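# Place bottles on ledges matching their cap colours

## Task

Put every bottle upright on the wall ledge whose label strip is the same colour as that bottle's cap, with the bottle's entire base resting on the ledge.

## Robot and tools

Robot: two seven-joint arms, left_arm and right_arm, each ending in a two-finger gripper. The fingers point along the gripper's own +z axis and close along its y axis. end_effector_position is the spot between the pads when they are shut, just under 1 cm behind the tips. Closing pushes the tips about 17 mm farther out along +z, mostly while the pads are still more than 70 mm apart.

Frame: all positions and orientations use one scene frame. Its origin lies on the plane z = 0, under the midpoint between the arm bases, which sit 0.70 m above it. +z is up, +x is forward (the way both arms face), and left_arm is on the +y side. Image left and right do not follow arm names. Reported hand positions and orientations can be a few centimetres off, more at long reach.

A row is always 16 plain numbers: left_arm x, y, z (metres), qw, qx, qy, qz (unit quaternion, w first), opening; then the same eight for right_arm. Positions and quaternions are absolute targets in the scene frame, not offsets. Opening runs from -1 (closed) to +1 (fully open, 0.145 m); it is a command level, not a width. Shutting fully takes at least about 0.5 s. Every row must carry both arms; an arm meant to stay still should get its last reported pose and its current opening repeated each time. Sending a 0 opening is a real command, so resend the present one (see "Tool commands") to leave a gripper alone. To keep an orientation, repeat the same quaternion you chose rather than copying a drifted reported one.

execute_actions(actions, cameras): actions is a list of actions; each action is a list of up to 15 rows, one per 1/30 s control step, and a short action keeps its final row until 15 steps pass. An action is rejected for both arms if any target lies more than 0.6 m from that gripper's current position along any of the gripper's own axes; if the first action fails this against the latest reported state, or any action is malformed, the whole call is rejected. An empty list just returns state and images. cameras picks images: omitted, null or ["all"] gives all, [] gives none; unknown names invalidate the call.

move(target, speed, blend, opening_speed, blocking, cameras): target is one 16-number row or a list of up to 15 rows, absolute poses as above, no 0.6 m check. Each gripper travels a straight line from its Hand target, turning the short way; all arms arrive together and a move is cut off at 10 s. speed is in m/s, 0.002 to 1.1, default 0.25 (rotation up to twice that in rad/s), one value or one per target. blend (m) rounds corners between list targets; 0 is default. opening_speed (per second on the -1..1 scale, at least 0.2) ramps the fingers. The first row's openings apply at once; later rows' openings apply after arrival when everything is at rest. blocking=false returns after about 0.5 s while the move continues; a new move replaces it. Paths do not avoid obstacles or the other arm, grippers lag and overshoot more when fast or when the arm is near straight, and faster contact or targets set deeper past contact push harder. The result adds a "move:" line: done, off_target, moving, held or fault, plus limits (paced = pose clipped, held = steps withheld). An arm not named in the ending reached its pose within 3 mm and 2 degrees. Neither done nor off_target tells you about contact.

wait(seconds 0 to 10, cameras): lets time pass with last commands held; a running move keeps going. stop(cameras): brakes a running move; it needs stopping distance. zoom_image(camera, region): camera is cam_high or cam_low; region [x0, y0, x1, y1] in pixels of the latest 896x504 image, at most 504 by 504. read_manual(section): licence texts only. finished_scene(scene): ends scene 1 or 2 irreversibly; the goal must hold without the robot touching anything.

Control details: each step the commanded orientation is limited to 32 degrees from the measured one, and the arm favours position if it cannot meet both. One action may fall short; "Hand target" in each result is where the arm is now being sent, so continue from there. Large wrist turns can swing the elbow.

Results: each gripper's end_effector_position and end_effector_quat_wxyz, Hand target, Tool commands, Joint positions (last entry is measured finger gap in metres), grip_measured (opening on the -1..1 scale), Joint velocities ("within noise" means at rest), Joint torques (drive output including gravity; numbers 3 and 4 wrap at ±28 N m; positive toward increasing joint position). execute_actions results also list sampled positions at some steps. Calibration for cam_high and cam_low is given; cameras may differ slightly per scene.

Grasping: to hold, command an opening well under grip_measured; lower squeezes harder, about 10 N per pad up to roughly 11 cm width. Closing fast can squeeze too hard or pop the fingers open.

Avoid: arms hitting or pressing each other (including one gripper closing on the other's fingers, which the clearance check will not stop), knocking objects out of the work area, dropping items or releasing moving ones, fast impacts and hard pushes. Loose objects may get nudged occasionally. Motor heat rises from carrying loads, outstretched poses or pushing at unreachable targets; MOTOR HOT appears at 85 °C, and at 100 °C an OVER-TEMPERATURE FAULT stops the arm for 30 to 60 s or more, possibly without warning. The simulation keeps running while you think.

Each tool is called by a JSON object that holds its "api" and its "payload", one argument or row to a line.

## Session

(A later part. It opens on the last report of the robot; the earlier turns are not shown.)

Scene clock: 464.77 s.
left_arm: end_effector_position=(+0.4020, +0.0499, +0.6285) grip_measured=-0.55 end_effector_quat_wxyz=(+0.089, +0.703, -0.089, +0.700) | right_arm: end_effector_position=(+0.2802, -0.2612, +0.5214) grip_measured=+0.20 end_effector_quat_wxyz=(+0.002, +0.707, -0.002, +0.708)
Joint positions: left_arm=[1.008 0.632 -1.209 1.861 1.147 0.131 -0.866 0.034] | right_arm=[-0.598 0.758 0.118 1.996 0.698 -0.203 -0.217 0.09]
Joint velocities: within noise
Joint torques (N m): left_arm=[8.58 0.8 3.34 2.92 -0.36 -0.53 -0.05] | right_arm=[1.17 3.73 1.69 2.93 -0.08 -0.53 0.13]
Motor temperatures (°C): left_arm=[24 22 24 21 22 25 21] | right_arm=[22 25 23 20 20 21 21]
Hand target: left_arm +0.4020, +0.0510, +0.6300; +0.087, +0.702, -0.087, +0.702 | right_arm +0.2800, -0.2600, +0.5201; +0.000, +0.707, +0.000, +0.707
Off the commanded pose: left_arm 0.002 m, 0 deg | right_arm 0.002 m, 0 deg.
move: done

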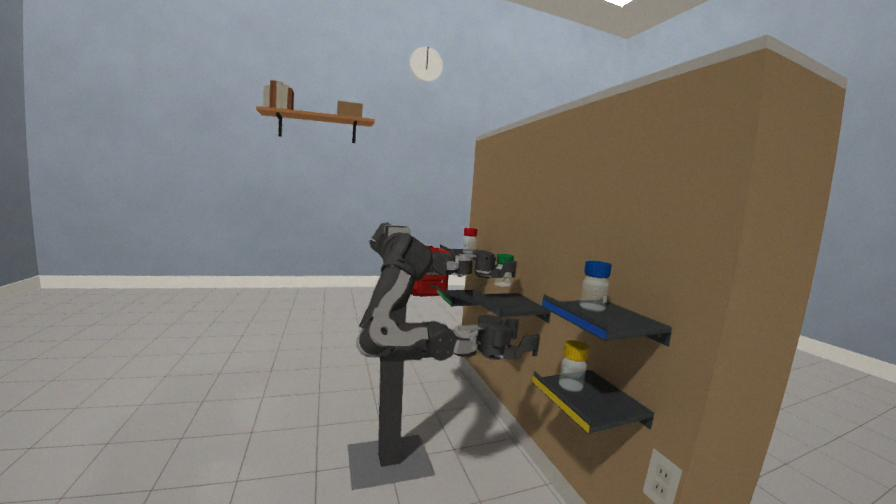

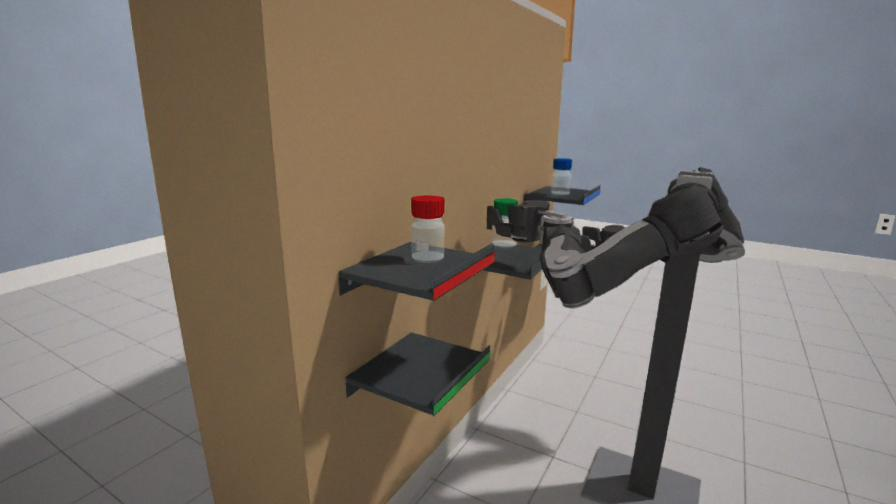

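{"api": "move", "payload": {
  "target": [
    [0.385,0.203,0.63,0,0.7071,0,0.7071,-0.9,0.28,-0.26,0.52,0,0.7071,0,0.7071,0.2],
    [0.385,0.203,0.528,0,0.7071,0,0.7071,-0.9,0.28,-0.26,0.52,0,0.7071,0,0.7071,0.2],
    [0.398,0.388,0.527,-0.0923,0.701,0.0923,0.701,-0.9,0.28,-0.26,0.52,0,0.7071,0,0.7071,0.2],
    [0.398,0.388,0.487,-0.0923,0.701,0.0923,0.701,-0.9,0.28,-0.26,0.52,0,0.7071,0,0.7071,0.2]
  ],
  "speed": [0.15,0.15,0.13,0.025],
  "blend": [0.01,0.005,0,0]
}}

{"api": "zoom_image", "payload": {
  "camera": "cam_low",
  "region": [340, 180, 600, 420]
}}

Scene clock: 479.03 s.
left_arm: end_effector_position=(+0.3993, +0.3918, +0.4970) grip_measured=-0.55 end_effector_quat_wxyz=(-0.097, +0.690, +0.095, +0.711) | right_arm: end_effector_position=(+0.2802, -0.2612, +0.5214) grip_measured=+0.20 end_effector_quat_wxyz=(+0.002, +0.707, -0.002, +0.708)
Joint positions: left_arm=[0.613 1.069 -1.141 1.1 1.366 -0.606 -0.266 0.034] | right_arm=[-0.598 0.758 0.118 1.996 0.698 -0.203 -0.217 0.09]
Joint velocities: within noise
Joint torques (N m): left_arm=[4.68 4.02 1.07 0.61 0.16 -0.27 0.25] | right_arm=[1.25 3.73 1.61 2.86 -0.07 -0.53 0.13]
Motor temperatures (°C): left_arm=[25 22 25 21 22 25 21] | right_arm=[22 25 23 20 20 21 21]
Hand target: left_arm +0.3977, +0.3881, +0.4870; -0.092, +0.701, +0.092, +0.701 | right_arm +0.2800, -0.2600, +0.5201; +0.000, +0.707, +0.000, +0.707
Off the commanded pose: left_arm 0.011 m, 2 deg | right_arm 0.002 m, 0 deg.
move: off_target (left_arm)

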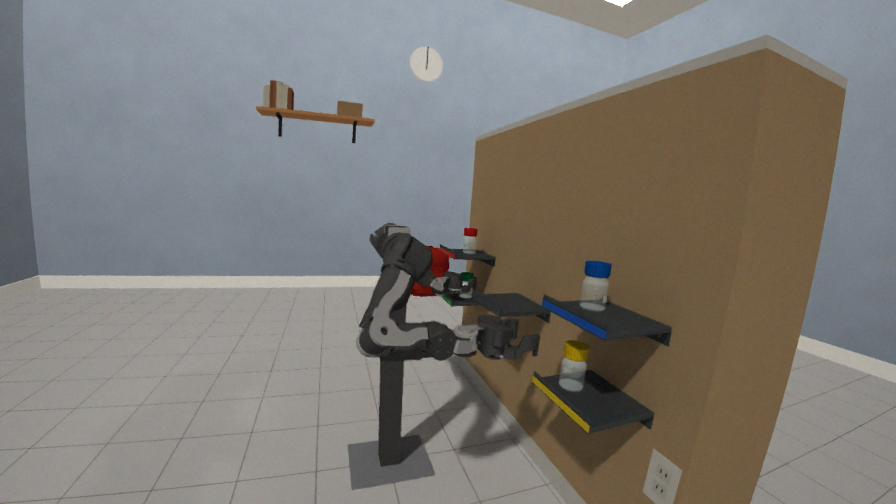

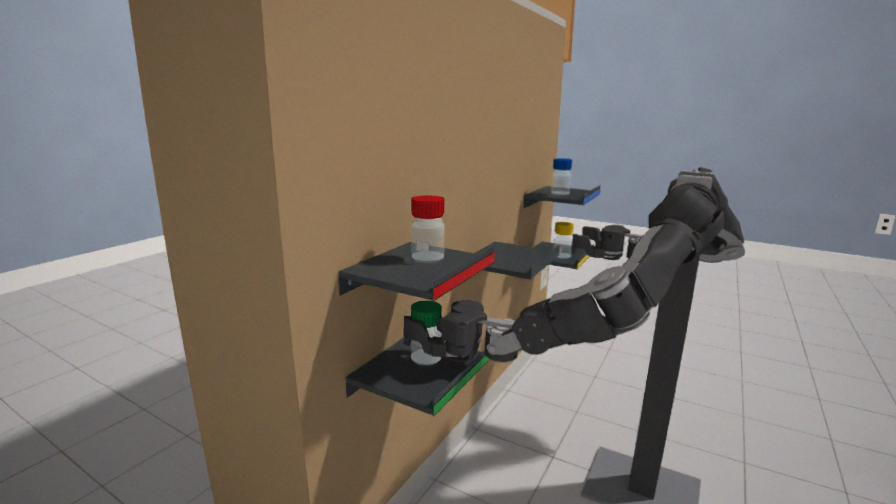

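Scaled by 1.938 from the camera's 896x504 image, which has a finer 1280x720 frame.

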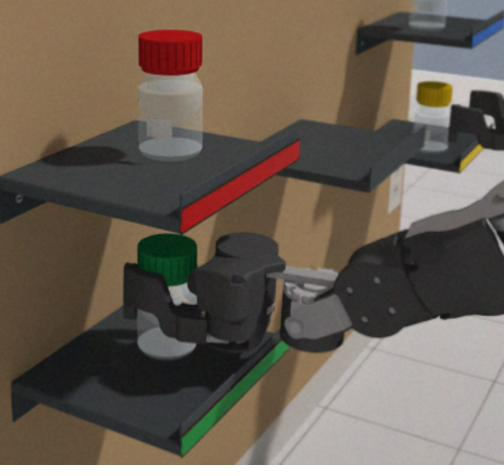

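Contact. Release and retreat.

{"api": "move", "payload": {
  "target": [
    [0.399,0.391,0.496,-0.0923,0.701,0.0923,0.701,0.2,0.28,-0.26,0.52,0,0.7071,0,0.7071,0.2],
    [0.28,0.359,0.50,-0.0923,0.701,0.0923,0.701,0.2,0.28,-0.26,0.52,0,0.7071,0,0.7071,0.2]
  ],
  "speed": [0.1,0.12],
  "opening_speed": 1.0
}}

{"api": "zoom_image", "payload": {
  "camera": "cam_low",
  "region": [340, 180, 600, 420]
}}

{"api": "zoom_image", "payload": {
  "camera": "cam_high",
  "region": [440, 220, 680, 440]
}}

Scene clock: 492.73 s.
left_arm: end_effector_position=(+0.2800, +0.3596, +0.5003) grip_measured=+0.20 end_effector_quat_wxyz=(-0.094, +0.701, +0.094, +0.701) | right_arm: end_effector_position=(+0.2802, -0.2612, +0.5214) grip_measured=+0.20 end_effector_quat_wxyz=(+0.002, +0.707, -0.002, +0.708)
Joint positions: left_arm=[-0.454 1.35 -0.405 1.729 1.113 -0.788 -0.611 0.09] | right_arm=[-0.598 0.758 0.118 1.996 0.698 -0.203 -0.217 0.09]
Joint velocities: within noise
Joint torques (N m): left_arm=[2.76 6.13 2.37 1.69 -0.13 -0.57 0.24] | right_arm=[1.23 3.76 1.66 2.73 -0.1 -0.55 0.15]
Motor temperatures (°C): left_arm=[24 23 25 21 22 25 21] | right_arm=[22 25 23 20 20 21 21]
Hand target: left_arm +0.2800, +0.3590, +0.5001; -0.092, +0.701, +0.092, +0.701 | right_arm +0.2800, -0.2600, +0.5201; +0.000, +0.707, +0.000, +0.707
Off the commanded pose: left_arm 0.001 m, 0 deg | right_arm 0.002 m, 0 deg.
joint read past its limit (left arm) — joint 6 (wrist pitch), lower limit.
joint sent to its limit (left arm) — joint 6 (wrist pitch), lower limit. The joint targets still meet the commanded pose.
move: done

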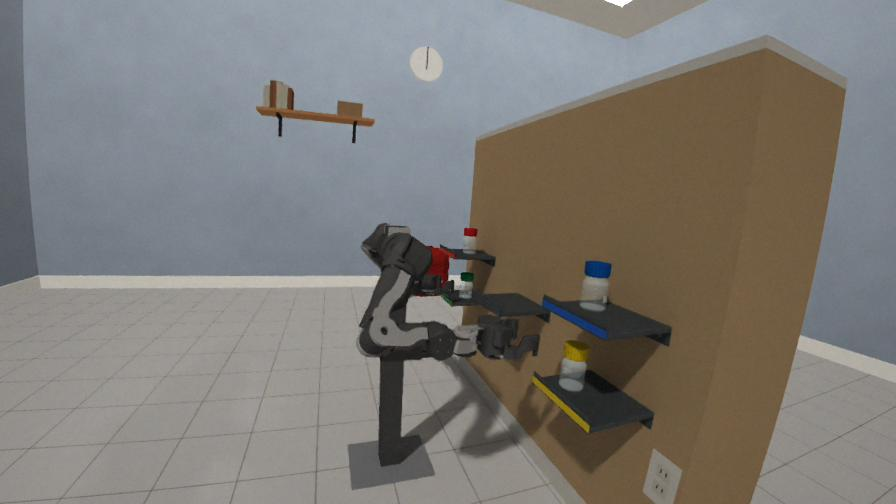

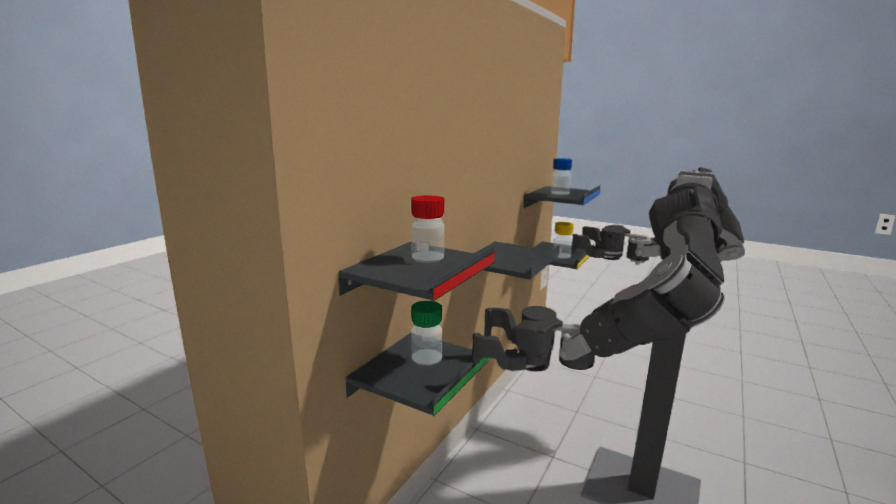

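Scaled by 1.938 from the camera's 896x504 image, which has a finer 1280x720 frame.

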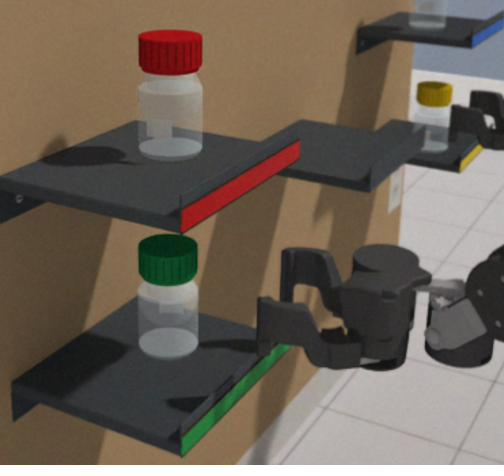

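Scaled by 2.100 from the camera's 896x504 image, which has a finer 1280x720 frame.

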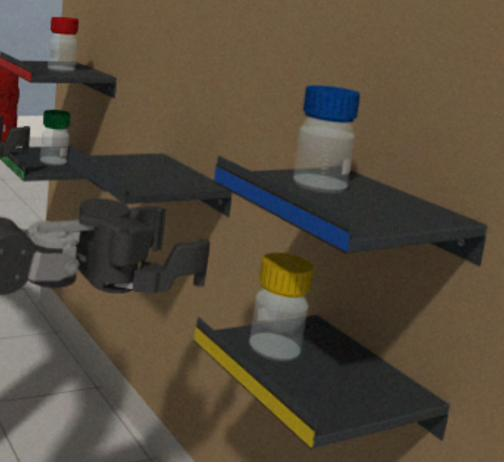

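{"api": "finished_scene", "payload": {
  "scene": 2
}}

The scene is finished: the task was done.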